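# Put phone on comic book, laptop on its stand

## Task

Set the phone down so it lies flat with all of it resting on the comic book, and place the closed laptop on the laptop stand with its top side upward and one of its long edges butting against the stand's lips; when finished, neither gripper may be in contact with the phone or the laptop.

## Robot and tools

Robot: two arms, left_arm and right_arm, each ending in a two-finger parallel gripper. Arm names do not match image sides. Two head cameras, cam_head_left and cam_head_right (896x504 each), give the views.

Frame: all reported hand positions, velocities and targets use the scene frame. Its origin sits at table-top height, halfway between the two arms' nominal bases. +x points out over the table, +z up, and left_arm is on the +y side. Real bases sit slightly off nominal; a BASES line, if present, gives the calibrated spot. Printed positions and orientations can be wrong by up to a few centimetres, worse at long reach. The gripper's fingers extend along its own +z and open and close along its own y. end_effector_position is the point between the pads, roughly 1 cm short of the fingertips; orientation is end_effector_quat_wxyz.

Row layout (used by execute_actions and move): 14 numbers, each in [-1, 1]. First seven are left_arm: dx, dy, dz, rx, ry, rz, opening; next seven are right_arm in the same order. All 14 must be present even if one arm stays still. dx, dy, dz, rx, ry, rz are an offset, not a pose: they are measured from that arm's Hand target as it was when the action or move began, along scene-frame axes, with rotation about the Hand target position. Scale: 1.0 equals 0.6 m of travel or 180 degrees of turn. rx, ry, rz form one rotation vector. Sending the same offset again moves the arm further. A translation longer than 1.0 overall may be shortened along its direction. Opening is absolute, not an offset: +1 is fully open (0.094 m), -1 is closed. Sending six zeros for an arm re-requests its current Hand target; the opening value is always a command, so resend the present opening to leave a gripper unchanged.

execute_actions(actions, cameras): actions is a list of actions; each action is a list of 1 to 15 rows, each row lasting one 1/30 s step, and the last row is held until the action's 15 steps are filled. Every row in an action counts from the action's start pose, not the previous row. An empty list just returns state and images. cameras selects images: omitted, null or ["all"] for all, [] for none; an unknown name voids the call.

move(target, speed, blend, opening_speed, blocking, cameras): drives each gripper in a straight line from its Hand target toward an offset target. target is one 14-number row or a list of up to 15 rows; every row in a list counts from the same starting Hand targets. speed is top path speed in m/s (0.002 to 4.3, default 0.25; rotation up to twice that in rad/s), one value or one per target. blend (m) rounds corners between listed targets. opening_speed (0.2 or more, per second on the -1..+1 scale) ramps finger changes; use it near its minimum on fragile items. blocking=false returns after about 0.5 s while the move continues. Whole move is capped at 10 s. Paths do not avoid obstacles or the other arm, lag and overshoot more when fast or nearly straight-armed, and passing near an arm's own base can flip its shoulder, so route around. The result adds a "move:" line with the ending (done, off_target, moving, held, fault) and limits; done means at rest within 10 mm and 2 degrees. Neither done nor off_target tells you about contact.

wait(seconds 0 to 10, cameras): lets time pass with commands held; a running move continues. stop(cameras): brakes a running move, needing some distance. zoom_image(camera, region): region is [x0, y0, x1, y1] pixels of that camera's latest image, at most 504x504. finished_scene(scene): ends the current scene, given its number; irreversible, so call it only when the goal holds stably.

Results: Hand target is the last commanded pose after clipping; the next offsets start there. The controller limits commanded orientation to 40 degrees from measured, so large turns take several steps. Grippers often settle a centimetre or so short from friction and weight; a fresh command, even all zeros, re-requests the target, otherwise send the leftover distance. Joint velocities reading "within noise" means the arm is still. grip_measured uses the opening scale and reads a little wide when empty; on a squeezed hard part it reads somewhat below the part's width. grip_effort_nm is motor effort (negative closing) and is not a clean force reading. Joint torques include gravity and noise; values 3 and 4 wrap at ±28 N m. Joint ranges (rad): waist -2.880 to 2.880, shoulder 0 to 3.142, elbow 0 to 3.019, wrist pitch -1.693 to 1.571, wrist yaw -1.571 to 1.571, wrist roll -2.094 to 2.094.

Grasping: to release, command an opening clearly above grip_measured. An arm blocked by an object keeps pushing until commanded elsewhere; to end a push, command a target back behind the gripper. Faster moves and targets set deeper past contact hit harder.

Avoid: dropping items, releasing them while moving, slamming or hard pushes, knocking anything off the table (that fails the task), grippers or arms striking or squeezing each other (can end the scene), and long holds of stretched or straining arms: motors heat, a MOTOR HOT line appears near 85 °C, and at 100 °C the arm goes limp for 30-60 s (OVER-TEMPERATURE FAULT). Loose objects may occasionally get a small outside push, so check the final state before finishing.

Each tool is called after "Emit:" as name([rows], argument=value, ...), one row to a line, values as JSON.

## Session

Scene 1 solved. Now scene 2.

Emit:
execute_actions(actions=[])

Emit:
zoom_image(camera="cam_head_left", region=[60, 80, 500, 400])

Emit:
zoom_image(camera="cam_head_left", region=[400, 80, 840, 400])

Emit:
zoom_image(camera="cam_head_right", region=[60, 80, 500, 400])

Emit:
zoom_image(camera="cam_head_right", region=[400, 80, 840, 400])

Scene clock: 0.00 s.
left_arm: end_effector_position=(+0.5762, +0.0326, +0.2203) grip_measured=+1.000 grip_effort_nm=n/a end_effector_quat_wxyz=(+0.373, -0.189, +0.872, +0.255) | right_arm: end_effector_position=(+0.2773, -0.6663, +0.2408) grip_measured=+1.000 grip_effort_nm=n/a end_effector_quat_wxyz=(+0.133, +0.606, +0.784, +0.005)
Joint positions: left_arm=[-0.632 1.766 1.516 -1.115 -0.923 -0.928 0.094] | right_arm=[-0.891 1.408 1.311 -1.216 -0.069 0.44 0.094]
Joint velocities: within noise
Joint torques (N m): no reading
Motor temperatures (°C): left_arm=[22 25 36 24 27 23 27] | right_arm=[26 31 34 25 24 23 25]
Heat: left arm: hottest elbow 36 °C; right arm: hottest elbow 34 °C.
Hand target: left_arm +0.5823, +0.0284, +0.2385; +0.386, -0.198, +0.868, +0.242 | right_arm +0.2820, -0.6720, +0.2484; +0.142, +0.605, +0.783, +0.003
Tool commands: left_gripper/opening=+1.0 right_gripper/opening=+1.0

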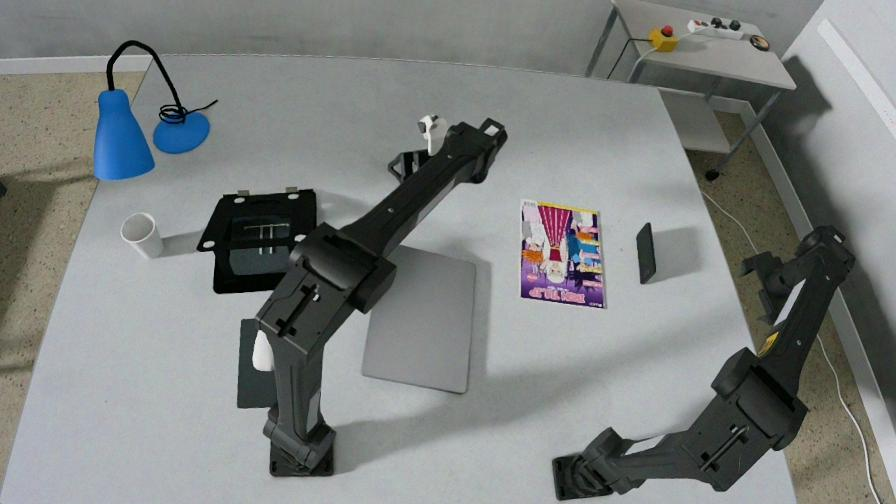

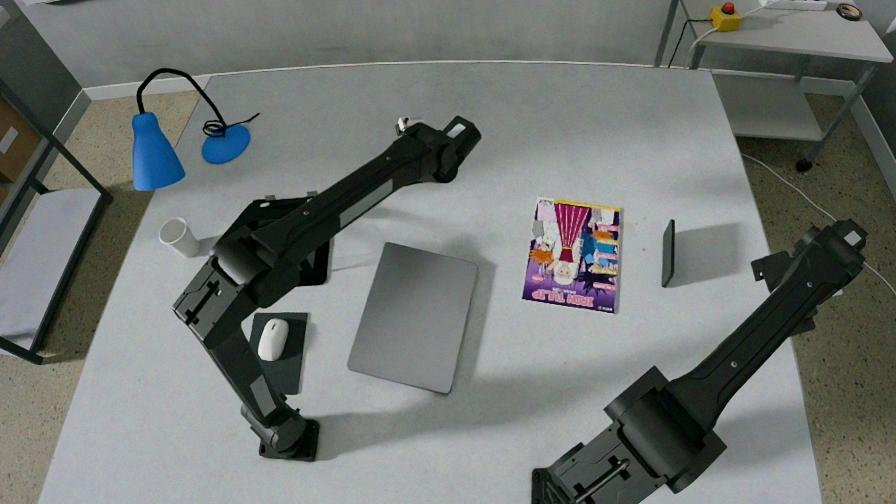

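Scaled by 1.145.

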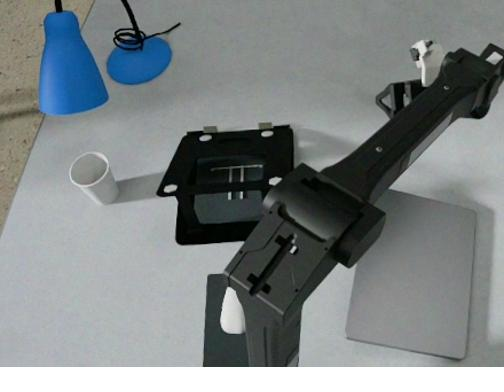

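Scaled by 1.145.

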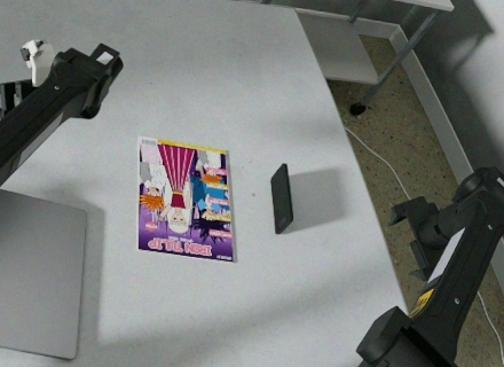

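Scaled by 1.145.

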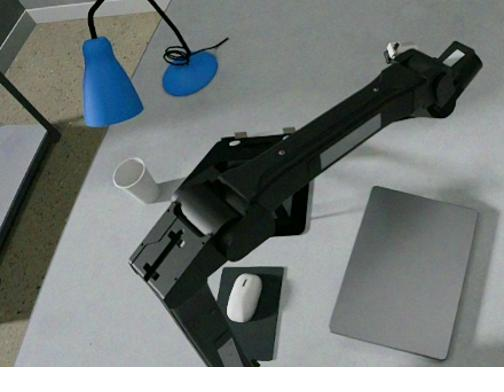

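Scaled by 1.145.

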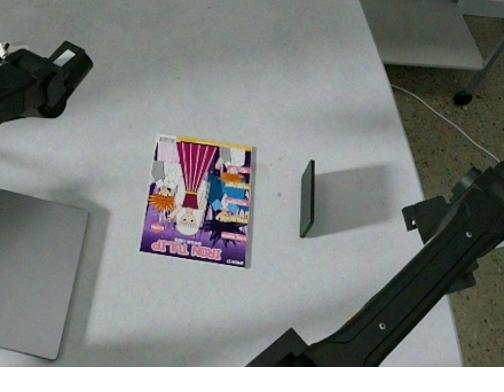

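Emit:
move(target=[-0.554,0.519,0.09,-0.4556,-0.2497,0.0956,1,0.33,0.17,0.0,0.004,0.096,0.377,1], speed=0.3)

Emit:
zoom_image(camera="cam_head_left", region=[500, 150, 800, 350])

Emit:
zoom_image(camera="cam_head_right", region=[500, 150, 800, 350])

Emit:
zoom_image(camera="cam_head_right", region=[320, 220, 520, 420])

Scene clock: 42.70 s.
left_arm: end_effector_position=(+0.2505, +0.3357, +0.2902) grip_measured=+1.000 grip_effort_nm=0.012 end_effector_quat_wxyz=(-0.405, +0.577, -0.580, +0.409) | right_arm: end_effector_position=(+0.4637, -0.5659, +0.2443) grip_measured=+1.000 grip_effort_nm=-0.012 end_effector_quat_wxyz=(-0.006, +0.069, +0.998, +0.003)
Joint positions: left_arm=[0.995 0.289 0.519 -0.84 0.941 -1.059 0.094] | right_arm=[-0.485 1.808 1.827 -1.604 -0.002 -0.341 0.094]
Joint velocities: within noise
Joint torques (N m): left_arm=[0.09 1.9 12.25 1.35 0.41 0.17] | right_arm=[1.03 -18.61 13.09 -0.23 0.08 0.09]
Motor temperatures (°C): left_arm=[22 28 40 24 27 23 27] | right_arm=[26 33 44 25 24 23 25]
Heat: left arm: hottest elbow 40 °C; right arm: hottest elbow 44 °C.
Hand target: left_arm +0.2499, +0.3398, +0.2924; -0.405, +0.580, -0.578, +0.407 | right_arm +0.4801, -0.5699, +0.2484; +0.000, +0.062, +0.998, +0.000
Off the commanded pose: left_arm 0.005 m, 1 deg | right_arm 0.017 m, 1 deg.
move: off_target (right_arm)

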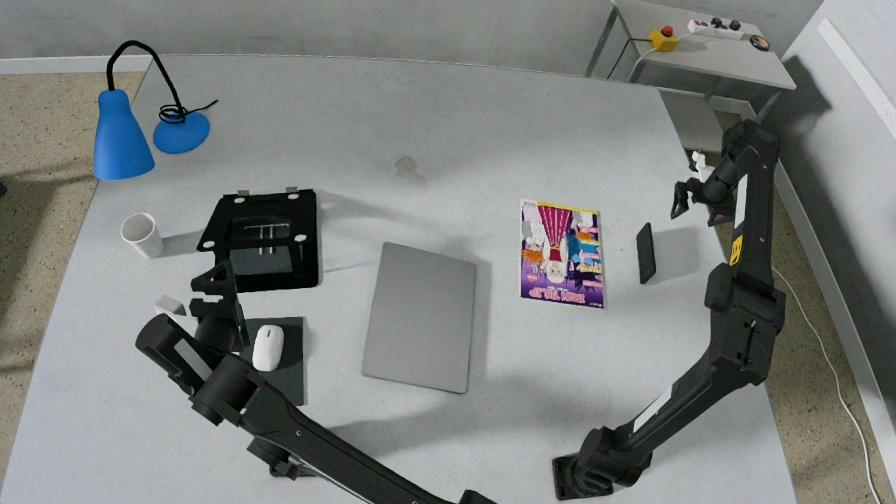

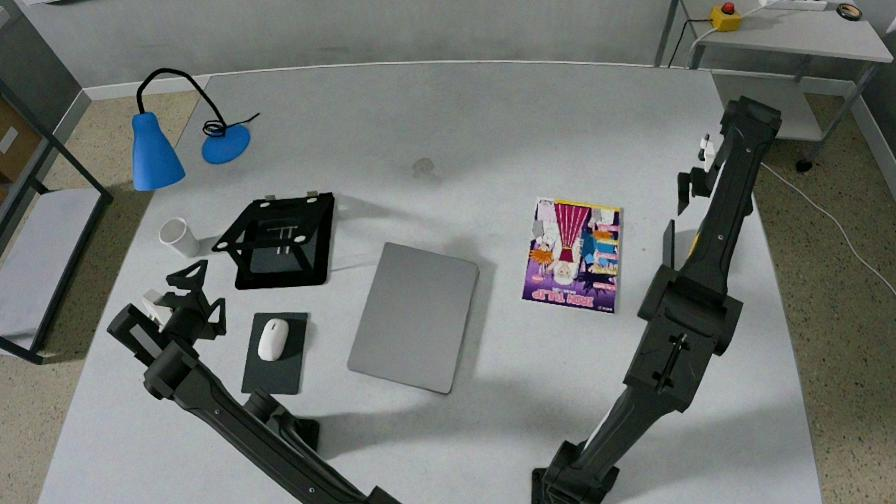

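Scaled by 1.680.

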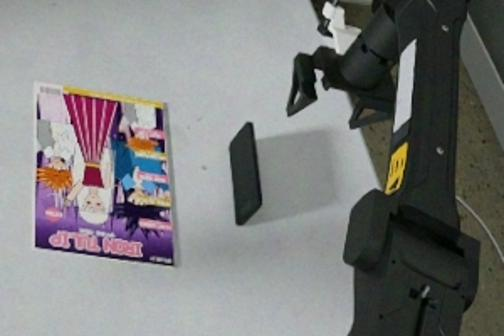

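Scaled by 1.680.

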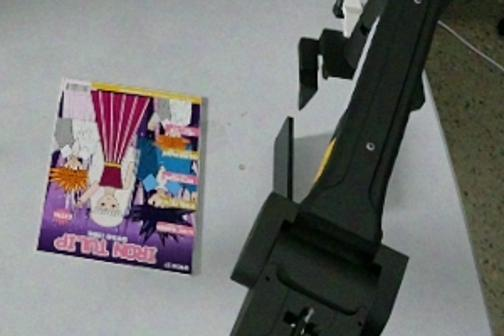

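Scaled by 2.520.

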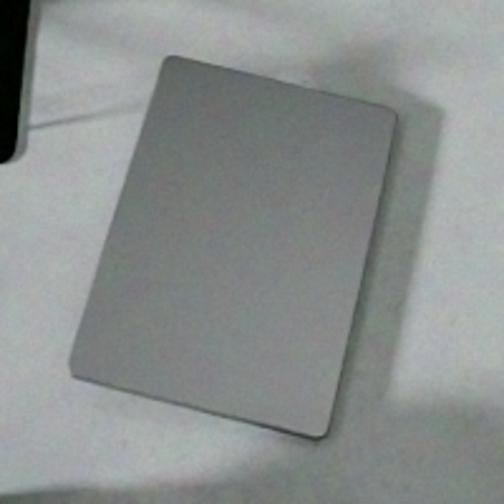

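Emit:
move([
  [0,0,0,0,0,0,1,0.0,-0.012,-0.2,0,0,0,1],
  [0,0,0,0,0,0,1,0.0,-0.012,-0.305,0,0,0,1],
], speed=[0.2,0.08])

Emit:
zoom_image(camera="cam_head_left", region=[550, 170, 750, 320])

Emit:
zoom_image(camera="cam_head_right", region=[550, 170, 750, 320])

Scene clock: 51.20 s.
left_arm: end_effector_position=(+0.2505, +0.3357, +0.2902) grip_measured=+1.000 grip_effort_nm=0.007 end_effector_quat_wxyz=(-0.405, +0.576, -0.580, +0.409) | right_arm: end_effector_position=(+0.4833, -0.5760, +0.0869) grip_measured=+1.000 grip_effort_nm=-0.012 end_effector_quat_wxyz=(+0.014, +0.064, +0.998, -0.005)
Joint positions: left_arm=[0.995 0.289 0.519 -0.84 0.941 -1.059 0.094] | right_arm=[-0.485 1.91 1.555 -1.186 -0.002 -0.353 0.094]
Joint velocities: within noise
Joint torques (N m): left_arm=[-0.5 2.32 12.21 1.22 0.32 0.2] | right_arm=[0.15 -19.9 7.36 0.59 0.07 0.08]
Motor temperatures (°C): left_arm=[22 28 40 24 27 23 27] | right_arm=[26 33 45 25 24 23 25]
Heat: left arm: hottest elbow 40 °C; right arm: hottest elbow 45 °C.
Hand target: left_arm +0.2500, +0.3398, +0.2924; -0.405, +0.580, -0.578, +0.407 | right_arm +0.4801, -0.5771, +0.0655; +0.000, +0.062, +0.998, +0.000
Off the commanded pose: left_arm 0.005 m, 1 deg | right_arm 0.022 m, 2 deg.
move: off_target (right_arm)

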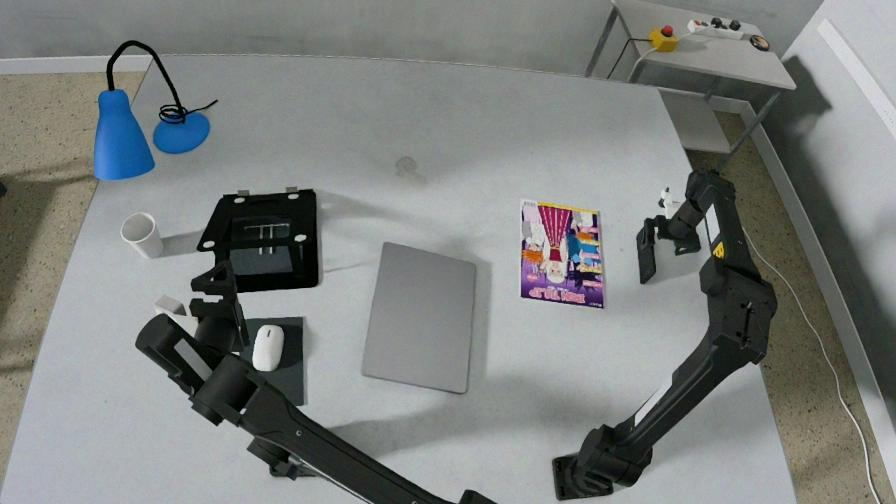

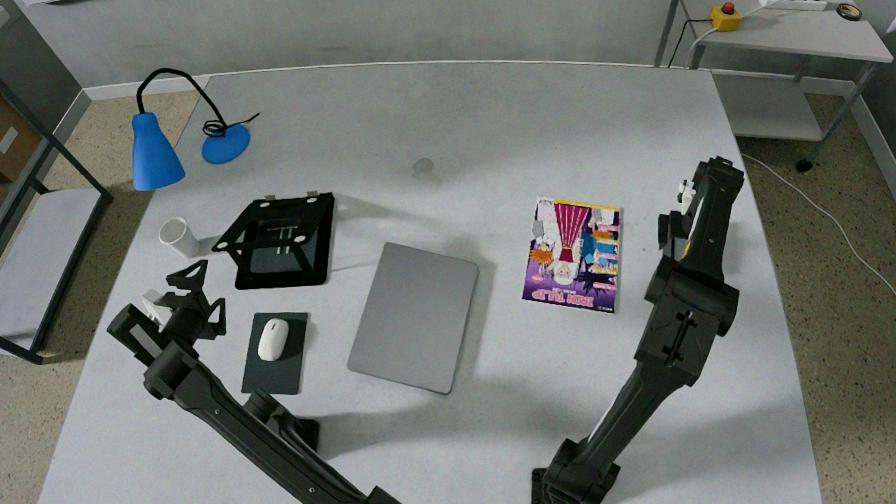

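Scaled by 2.520.

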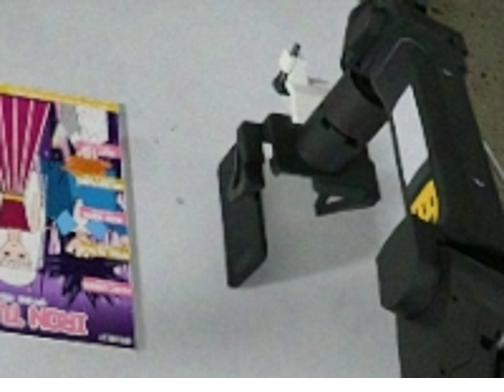

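Scaled by 2.520.

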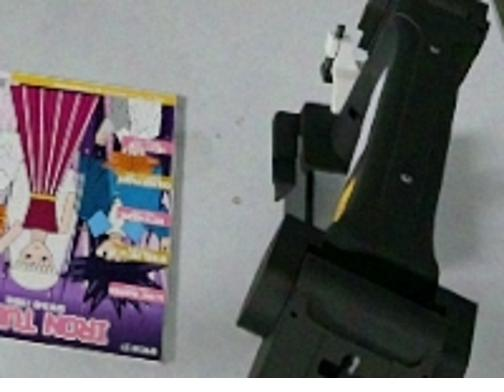

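Emit:
move([
  [0,0,0,0,0,0,1,0.0,0,0.1,0,0,0,1],
  [0,0,0,0,0,0,1,0.0,0.035,0.1,0,0,0,1],
], speed=0.15)

Emit:
zoom_image(camera="cam_head_left", region=[550, 170, 750, 320])

Emit:
zoom_image(camera="cam_head_right", region=[550, 170, 750, 320])

Scene clock: 58.57 s.
left_arm: end_effector_position=(+0.2505, +0.3357, +0.2902) grip_measured=+1.000 grip_effort_nm=0.012 end_effector_quat_wxyz=(-0.405, +0.576, -0.580, +0.409) | right_arm: end_effector_position=(+0.4666, -0.5557, +0.1077) grip_measured=+1.000 grip_effort_nm=-0.012 end_effector_quat_wxyz=(-0.016, +0.063, +0.998, +0.008)
Joint positions: left_arm=[0.995 0.289 0.519 -0.84 0.941 -1.058 0.094] | right_arm=[-0.466 1.871 1.555 -1.29 -0.002 -0.336 0.094]
Joint velocities: within noise
Joint torques (N m): left_arm=[-0.79 2.32 11.99 1.18 0.42 0.15] | right_arm=[1.2 -22.3 11.07 -0.28 0.05 0.2]
Motor temperatures (°C): left_arm=[22 27 40 24 27 23 27] | right_arm=[26 34 44 25 24 23 25]
Heat: left arm: hottest elbow 40 °C; right arm: hottest elbow 44 °C.
Hand target: left_arm +0.2500, +0.3398, +0.2924; -0.405, +0.580, -0.578, +0.407 | right_arm +0.4801, -0.5562, +0.1254; +0.000, +0.062, +0.998, +0.000
Off the commanded pose: left_arm 0.005 m, 1 deg | right_arm 0.022 m, 2 deg.
move: off_target (right_arm)

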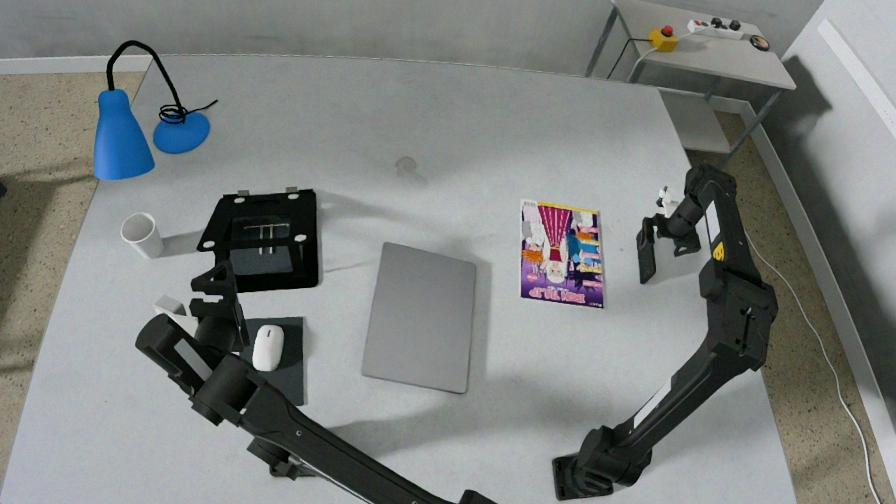

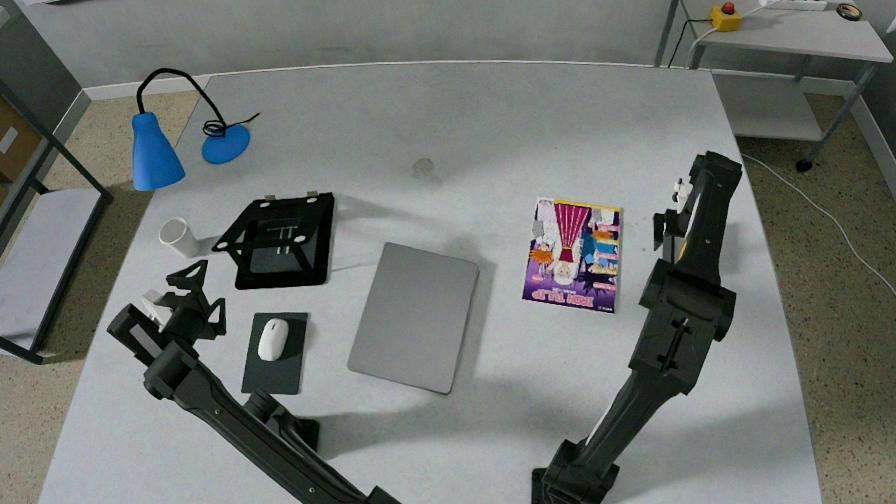

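Scaled by 2.520.

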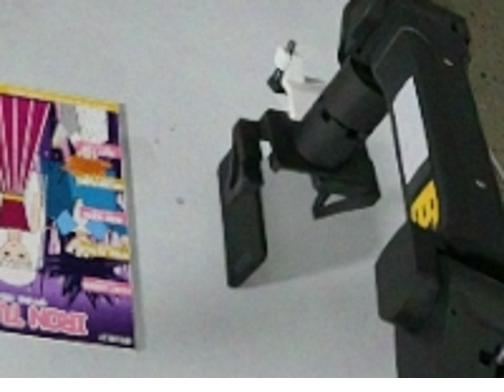

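Scaled by 2.520.

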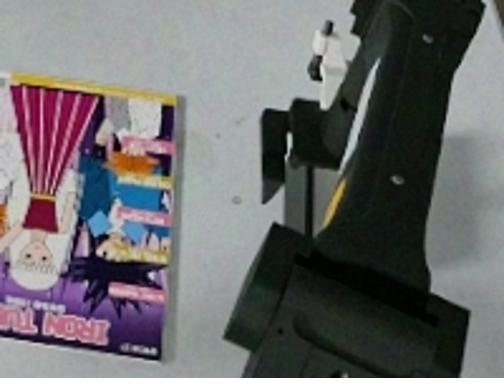

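Emit:
move(target=[0,0,0,0,0,0,1,0.0,0,-0.092,0,0,0,1], speed=0.1)

Emit:
zoom_image(camera="cam_head_left", region=[550, 170, 750, 320])

Emit:
zoom_image(camera="cam_head_right", region=[550, 170, 750, 320])

Scene clock: 63.57 s.
left_arm: end_effector_position=(+0.2505, +0.3357, +0.2902) grip_measured=+1.000 grip_effort_nm=0.012 end_effector_quat_wxyz=(-0.405, +0.576, -0.580, +0.409) | right_arm: end_effector_position=(+0.4803, -0.5626, +0.0941) grip_measured=+1.000 grip_effort_nm=-0.012 end_effector_quat_wxyz=(+0.017, +0.063, +0.998, -0.006)
Joint positions: left_arm=[0.995 0.289 0.519 -0.84 0.941 -1.058 0.094] | right_arm=[-0.466 1.878 1.527 -1.184 -0.001 -0.335 0.094]
Joint velocities: within noise
Joint torques (N m): left_arm=[-0.21 1.55 12.22 1.07 0.44 0.14] | right_arm=[1.2 -18.14 7.41 0.61 0.08 0.22]
Motor temperatures (°C): left_arm=[22 27 40 24 27 23 27] | right_arm=[26 35 43 25 24 23 25]
Heat: left arm: hottest elbow 40 °C; right arm: hottest elbow 43 °C.
Hand target: left_arm +0.2500, +0.3397, +0.2924; -0.405, +0.580, -0.578, +0.407 | right_arm +0.4800, -0.5563, +0.0703; +0.000, +0.062, +0.998, +0.000
Off the commanded pose: left_arm 0.005 m, 1 deg | right_arm 0.025 m, 2 deg.
move: off_target (right_arm)

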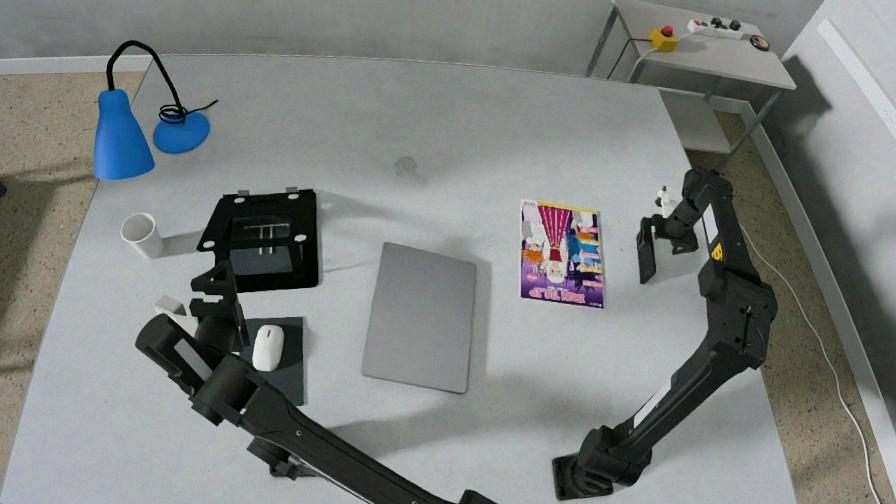

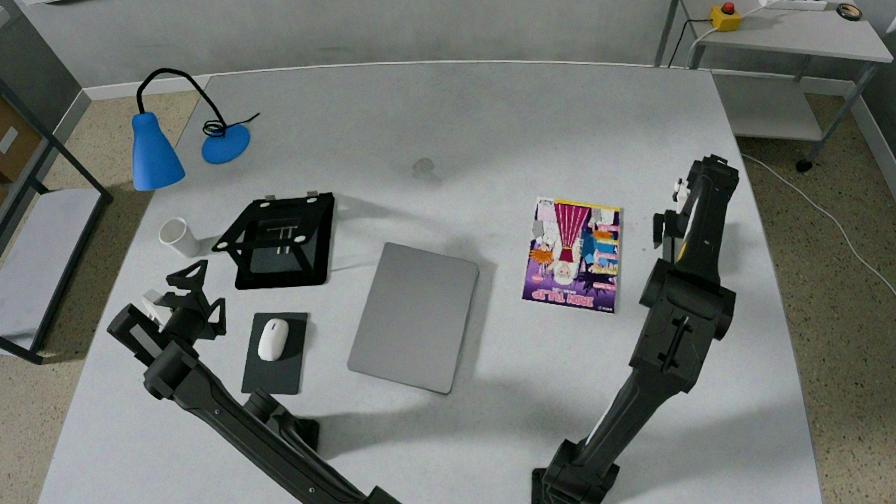

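Scaled by 2.520.

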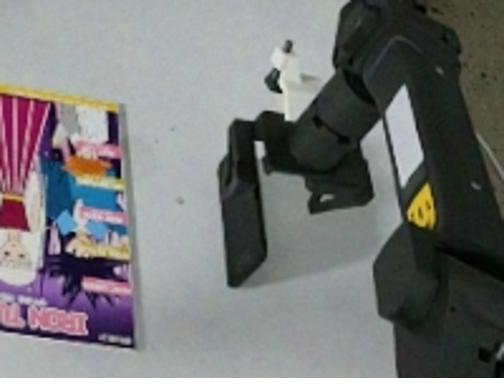

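Scaled by 2.520.

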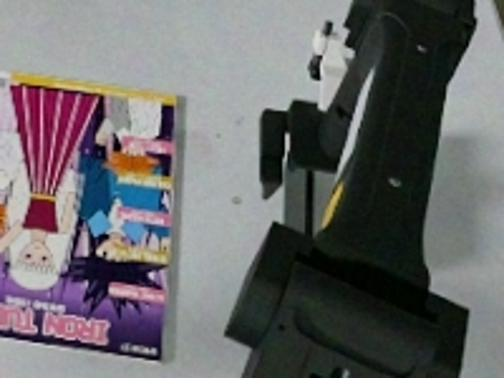

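Emit:
move(target=[0,0,0,0,0,0,1,0.0,0,-0.03,0,0,0,1], speed=0.1)

Emit:
zoom_image(camera="cam_head_left", region=[550, 170, 750, 320])

Emit:
zoom_image(camera="cam_head_right", region=[620, 170, 720, 270])

Scene clock: 71.03 s.
left_arm: end_effector_position=(+0.2505, +0.3357, +0.2902) grip_measured=+1.000 grip_effort_nm=0.012 end_effector_quat_wxyz=(-0.405, +0.576, -0.580, +0.409) | right_arm: end_effector_position=(+0.4809, -0.5628, +0.0753) grip_measured=+1.000 grip_effort_nm=-0.012 end_effector_quat_wxyz=(+0.016, +0.063, +0.998, -0.006)
Joint positions: left_arm=[0.995 0.289 0.519 -0.84 0.941 -1.058 0.094] | right_arm=[-0.466 1.898 1.505 -1.144 -0.001 -0.335 0.094]
Joint velocities: within noise
Joint torques (N m): left_arm=[-0.44 1.49 12.12 1.16 0.37 0.15] | right_arm=[1.14 -19.14 7.21 0.49 0.08 0.22]
Motor temperatures (°C): left_arm=[22 27 40 24 27 23 27] | right_arm=[26 34 42 25 24 23 25]
Heat: left arm: hottest elbow 40 °C; right arm: hottest elbow 42 °C.
Hand target: left_arm +0.2500, +0.3397, +0.2924; -0.405, +0.580, -0.578, +0.407 | right_arm +0.4800, -0.5562, +0.0522; +0.000, +0.062, +0.998, +0.000
Off the commanded pose: left_arm 0.005 m, 1 deg | right_arm 0.024 m, 2 deg.
move: off_target (right_arm)

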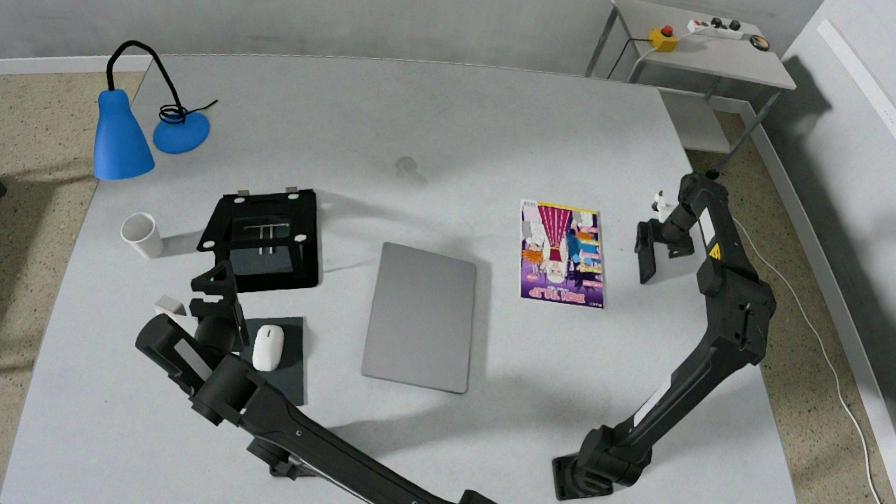

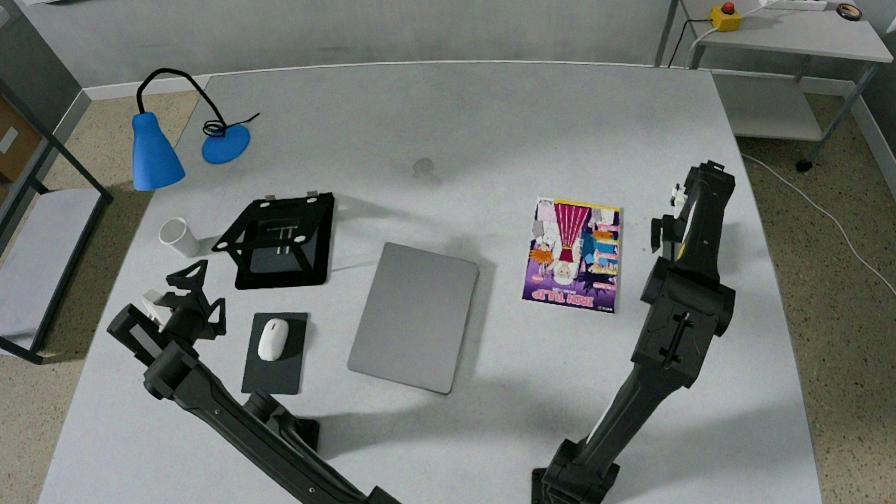

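Scaled by 2.520.

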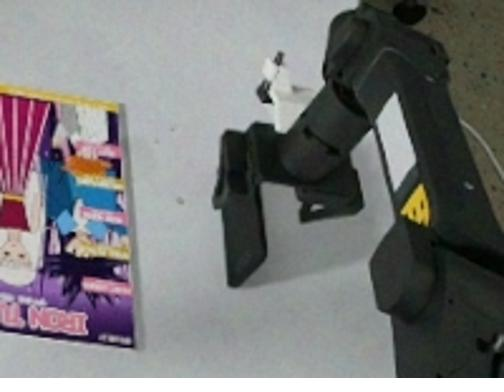

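Scaled by 5.040.

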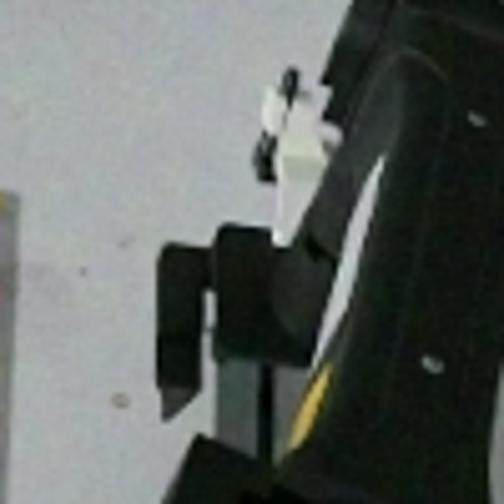

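Emit:
move(target=[0,0,0,0,0,0,1,0.0,-0.008,-0.042,0,0,0,1], speed=0.1)

Emit:
zoom_image(camera="cam_head_left", region=[600, 190, 720, 290])

Emit:
zoom_image(camera="cam_head_right", region=[620, 190, 720, 290])

Scene clock: 75.00 s.
left_arm: end_effector_position=(+0.2505, +0.3358, +0.2902) grip_measured=+1.000 grip_effort_nm=0.012 end_effector_quat_wxyz=(-0.405, +0.576, -0.580, +0.409) | right_arm: end_effector_position=(+0.4831, -0.5640, +0.0487) grip_measured=+1.000 grip_effort_nm=-0.007 end_effector_quat_wxyz=(+0.015, +0.063, +0.998, -0.005)
Joint positions: left_arm=[0.996 0.289 0.519 -0.84 0.941 -1.058 0.094] | right_arm=[-0.466 1.934 1.485 -1.09 -0.001 -0.335 0.094]
Joint velocities: within noise
Joint torques (N m): left_arm=[-0.56 1.9 12.11 1.25 0.34 0.18] | right_arm=[0.67 -19.66 7.05 0.54 0.07 0.16]
Motor temperatures (°C): left_arm=[22 27 40 24 27 23 27] | right_arm=[26 34 42 25 24 23 25]
Heat: left arm: hottest elbow 40 °C; right arm: hottest elbow 42 °C.
Hand target: left_arm +0.2499, +0.3398, +0.2924; -0.405, +0.580, -0.578, +0.406 | right_arm +0.4801, -0.5610, +0.0272; +0.000, +0.062, +0.998, +0.000
Off the commanded pose: left_arm 0.005 m, 1 deg | right_arm 0.022 m, 2 deg.
move: off_target (right_arm)

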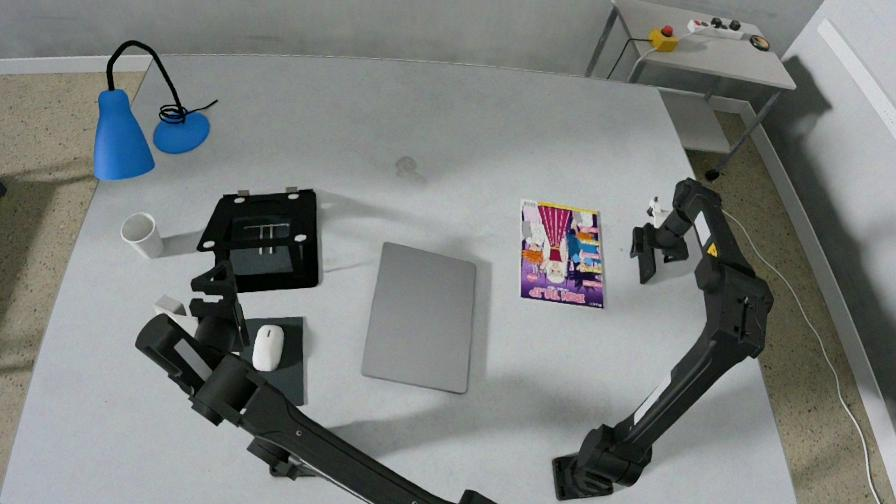

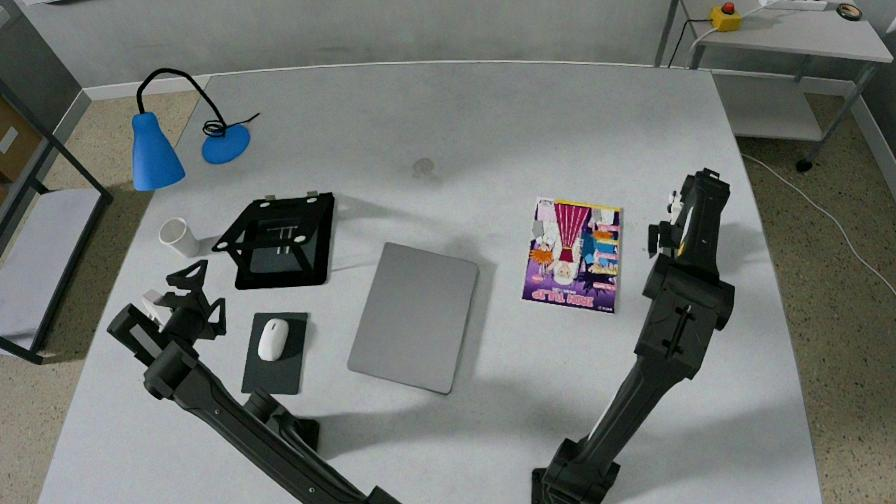

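Scaled by 4.200.

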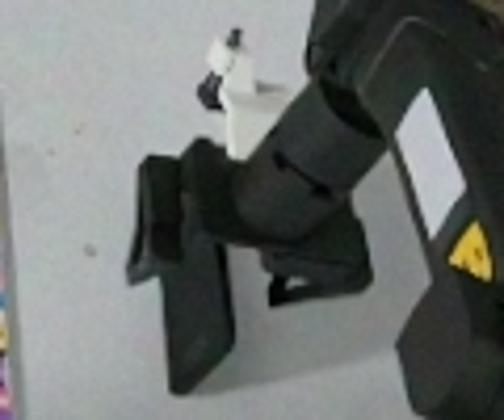

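Scaled by 5.040.

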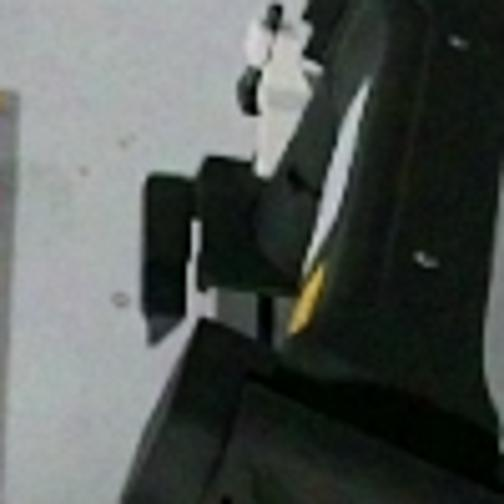

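Emit:
move([
  [0,0,0,0,0,0,1,0.0,0.03,0,0,0,0,1],
  [0,0,0,0,0,0,1,0.0,0.03,0,0,0,0,-0.95],
], speed=0.1, opening_speed=0.5)

Emit:
zoom_image(camera="cam_head_left", region=[600, 190, 720, 290])

Emit:
zoom_image(camera="cam_head_right", region=[620, 190, 720, 290])

Scene clock: 85.57 s.
left_arm: end_effector_position=(+0.2505, +0.3358, +0.2902) grip_measured=+1.000 grip_effort_nm=0.007 end_effector_quat_wxyz=(-0.405, +0.576, -0.580, +0.409) | right_arm: end_effector_position=(+0.4819, -0.5502, +0.0402) grip_measured=-0.845 grip_effort_nm=-1.013 end_effector_quat_wxyz=(+0.009, +0.063, +0.998, -0.004)
Joint positions: left_arm=[0.996 0.289 0.519 -0.84 0.941 -1.058 0.094] | right_arm=[-0.445 1.934 1.461 -1.078 0.001 -0.313 0.007]
Joint velocities: within noise
Joint torques (N m): left_arm=[-0.97 2.26 12.23 1.16 0.37 0.21] | right_arm=[1.08 -21.01 6.82 0.53 -0.01 0.21]
Motor temperatures (°C): left_arm=[22 26 40 24 27 23 27] | right_arm=[26 34 42 25 24 23 25]
Heat: left arm: hottest elbow 40 °C; right arm: hottest elbow 42 °C.
Hand target: left_arm +0.2499, +0.3398, +0.2924; -0.405, +0.580, -0.578, +0.406 | right_arm +0.4800, -0.5429, +0.0271; +0.000, +0.062, +0.998, +0.000
Off the commanded pose: left_arm 0.005 m, 1 deg | right_arm 0.015 m, 1 deg.
move: off_target (right_arm); target 2's new opening was sent with right_arm's hand 0.015 m and 1 deg from that target

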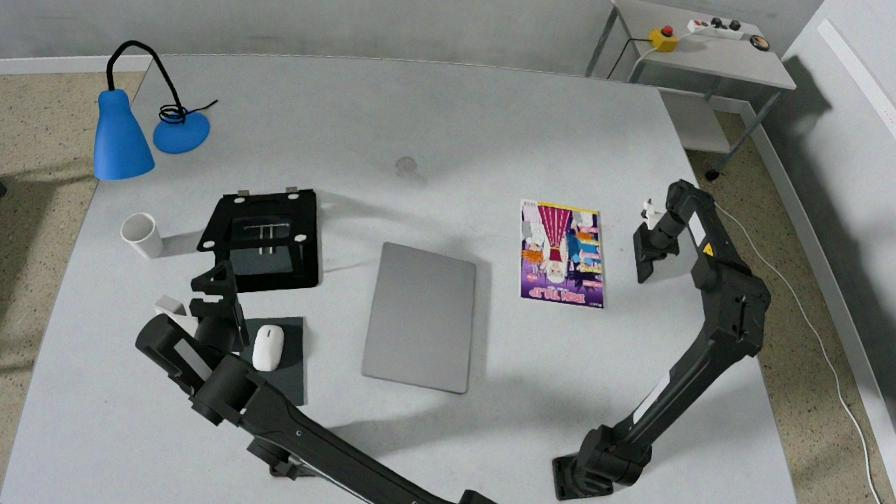

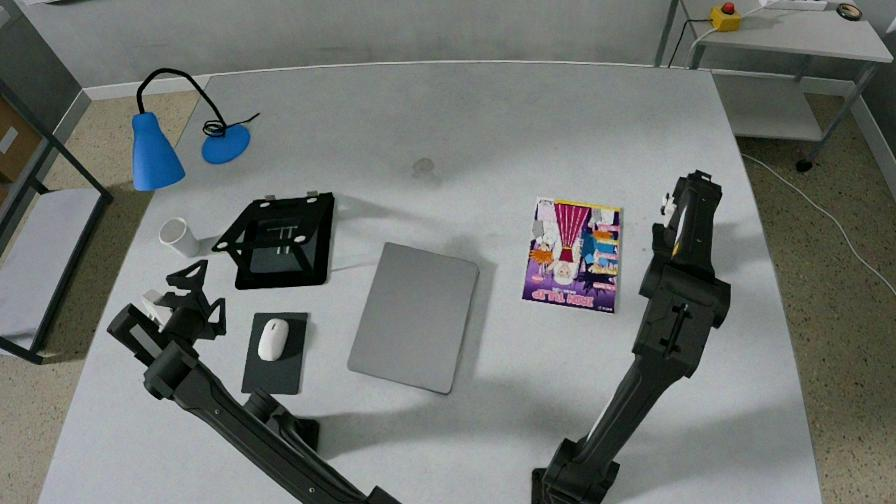

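Scaled by 4.200.

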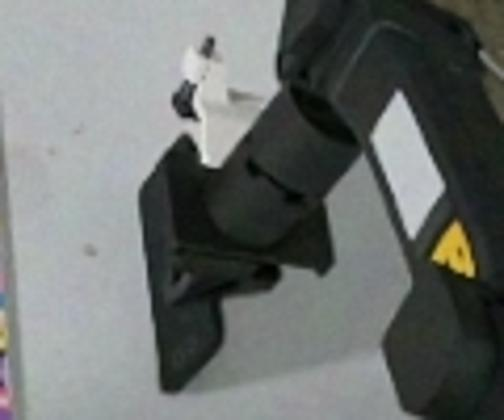

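Scaled by 5.040.

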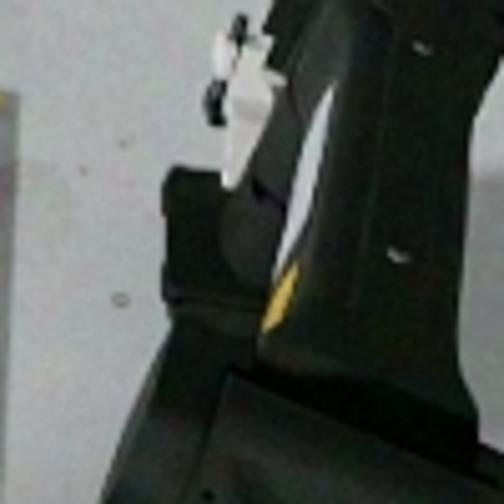

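Emit:
move([
  [0,0,0,0,0,0,1,0.0,0.0,0.25,0,0,0,-0.95],
  [0,0,0,0,0,0,1,-0.1,0.33,0.25,0,0,-0.461,-0.95],
], speed=[0.12,0.2])

Emit:
zoom_image(camera="cam_head_left", region=[450, 130, 690, 330])

Emit:
zoom_image(camera="cam_head_right", region=[450, 130, 690, 330])

Scene clock: 98.57 s.
left_arm: end_effector_position=(+0.2505, +0.3358, +0.2902) grip_measured=+1.000 grip_effort_nm=0.007 end_effector_quat_wxyz=(-0.405, +0.576, -0.580, +0.409) | right_arm: end_effector_position=(+0.4214, -0.3495, +0.1693) grip_measured=-0.846 grip_effort_nm=-1.038 end_effector_quat_wxyz=(-0.011, +0.708, +0.706, -0.008)
Joint positions: left_arm=[0.996 0.289 0.519 -0.84 0.941 -1.058 0.094] | right_arm=[-0.094 1.568 1.318 -1.348 -0.003 1.485 0.007]
Joint velocities: within noise
Joint torques (N m): left_arm=[0.67 1.9 12.19 1.07 0.36 0.2] | right_arm=[1.26 -18.73 7.73 0.38 0.2 0.24]
Motor temperatures (°C): left_arm=[22 26 40 24 27 23 27] | right_arm=[26 35 41 25 24 23 26]
Heat: left arm: hottest elbow 40 °C; right arm: hottest elbow 41 °C.
Hand target: left_arm +0.2499, +0.3398, +0.2924; -0.405, +0.580, -0.578, +0.406 | right_arm +0.4201, -0.3449, +0.1771; +0.000, +0.707, +0.707, +0.000
Off the commanded pose: left_arm 0.005 m, 1 deg | right_arm 0.009 m, 2 deg.
move: done

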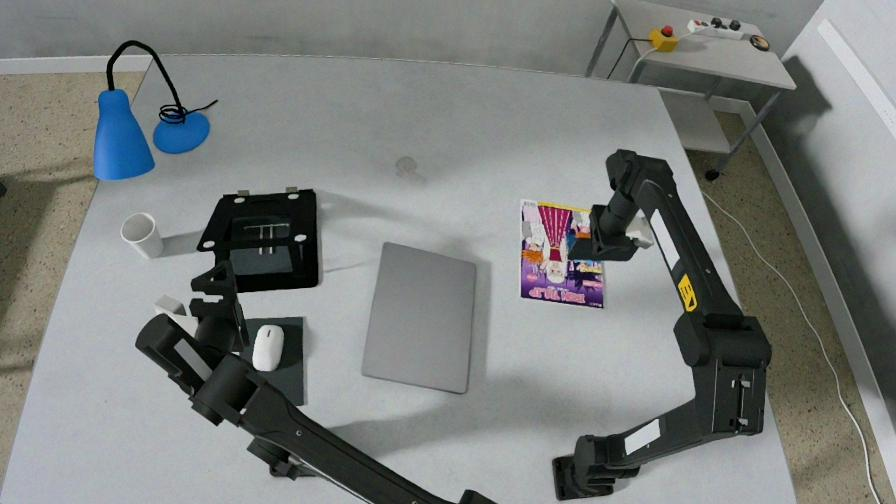

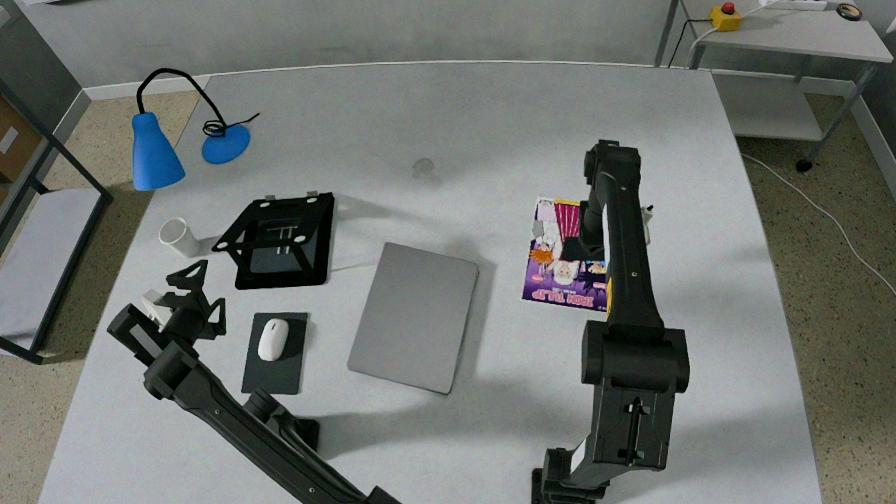

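Scaled by 2.100.

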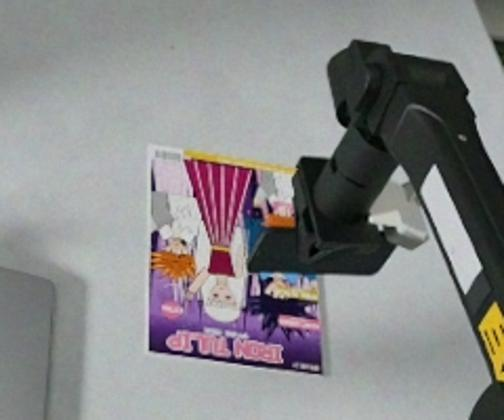

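Scaled by 2.100.

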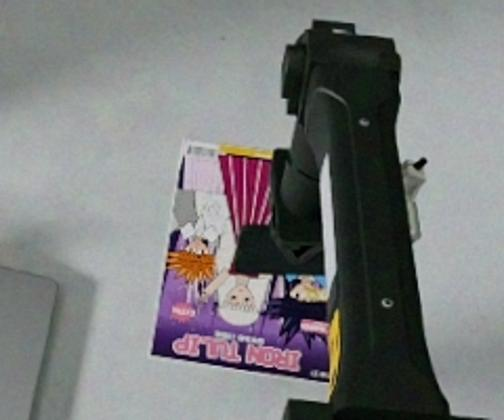

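Emit:
move([
  [0,0,0,0,0,0,1,0.06,0.06,0.0,0,-0.2,0,-0.95],
  [0,0,0,0,0,0,1,0.11,0.075,-0.07,0,-0.361,0,-0.95],
], speed=0.2, blend=0.03)

Emit:
zoom_image(camera="cam_head_left", region=[450, 130, 690, 330])

Emit:
zoom_image(camera="cam_head_right", region=[450, 130, 690, 330])

Scene clock: 108.33 s.
left_arm: end_effector_position=(+0.2505, +0.3358, +0.2902) grip_measured=+1.000 grip_effort_nm=0.007 end_effector_quat_wxyz=(-0.405, +0.576, -0.580, +0.409) | right_arm: end_effector_position=(+0.4842, -0.3062, +0.1357) grip_measured=-0.846 grip_effort_nm=-1.038 end_effector_quat_wxyz=(+0.378, +0.602, +0.597, +0.373)
Joint positions: left_arm=[0.996 0.289 0.519 -0.84 0.941 -1.058 0.094] | right_arm=[0.009 1.398 0.606 0.34 0.022 1.578 0.007]
Joint velocities: within noise
Joint torques (N m): left_arm=[-0.32 2.08 12.04 1.28 0.39 0.22] | right_arm=[1.44 -11.11 7.21 2.55 0.16 0.12]
Motor temperatures (°C): left_arm=[22 26 40 24 27 23 27] | right_arm=[26 35 41 25 24 23 26]
Heat: left arm: hottest elbow 40 °C; right arm: hottest elbow 41 °C.
Hand target: left_arm +0.2499, +0.3398, +0.2924; -0.405, +0.580, -0.578, +0.406 | right_arm +0.4861, -0.3000, +0.1352; +0.380, +0.597, +0.596, +0.380
Off the commanded pose: left_arm 0.005 m, 1 deg | right_arm 0.007 m, 1 deg.
move: done

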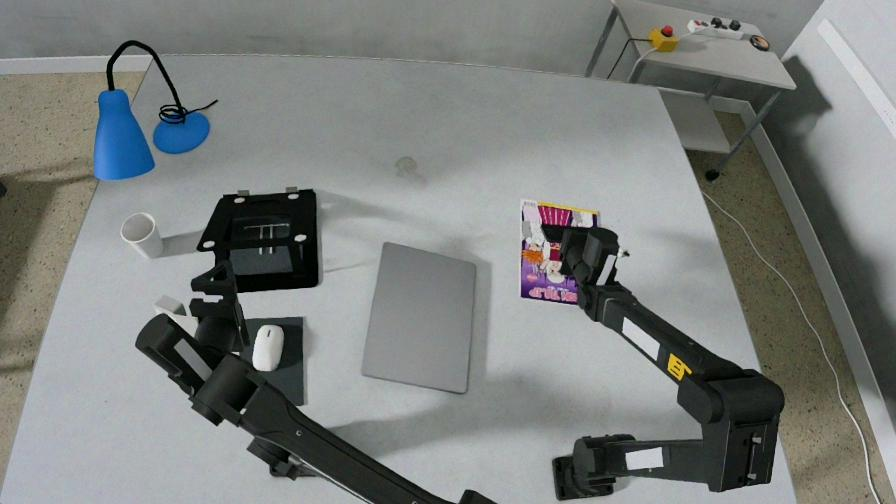

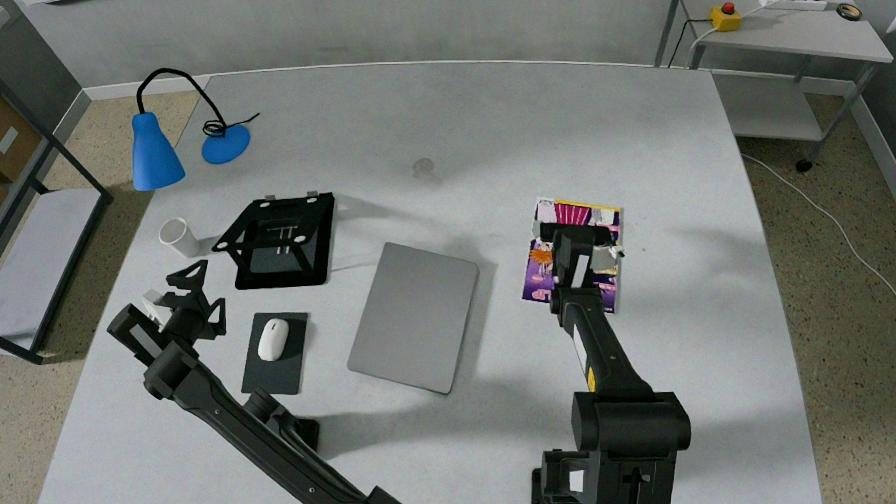

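Scaled by 2.100.

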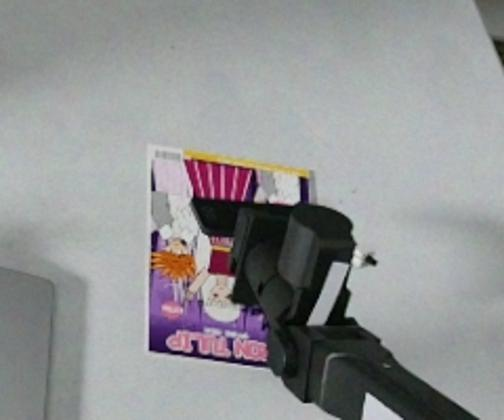

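Scaled by 2.100.

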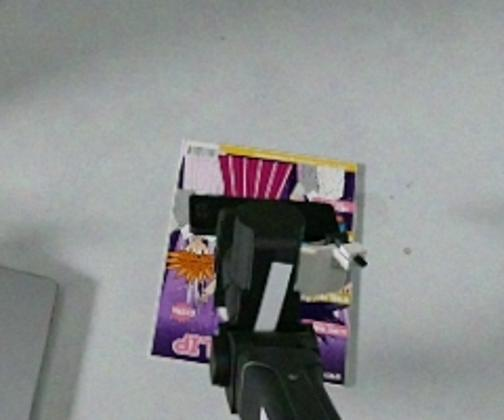

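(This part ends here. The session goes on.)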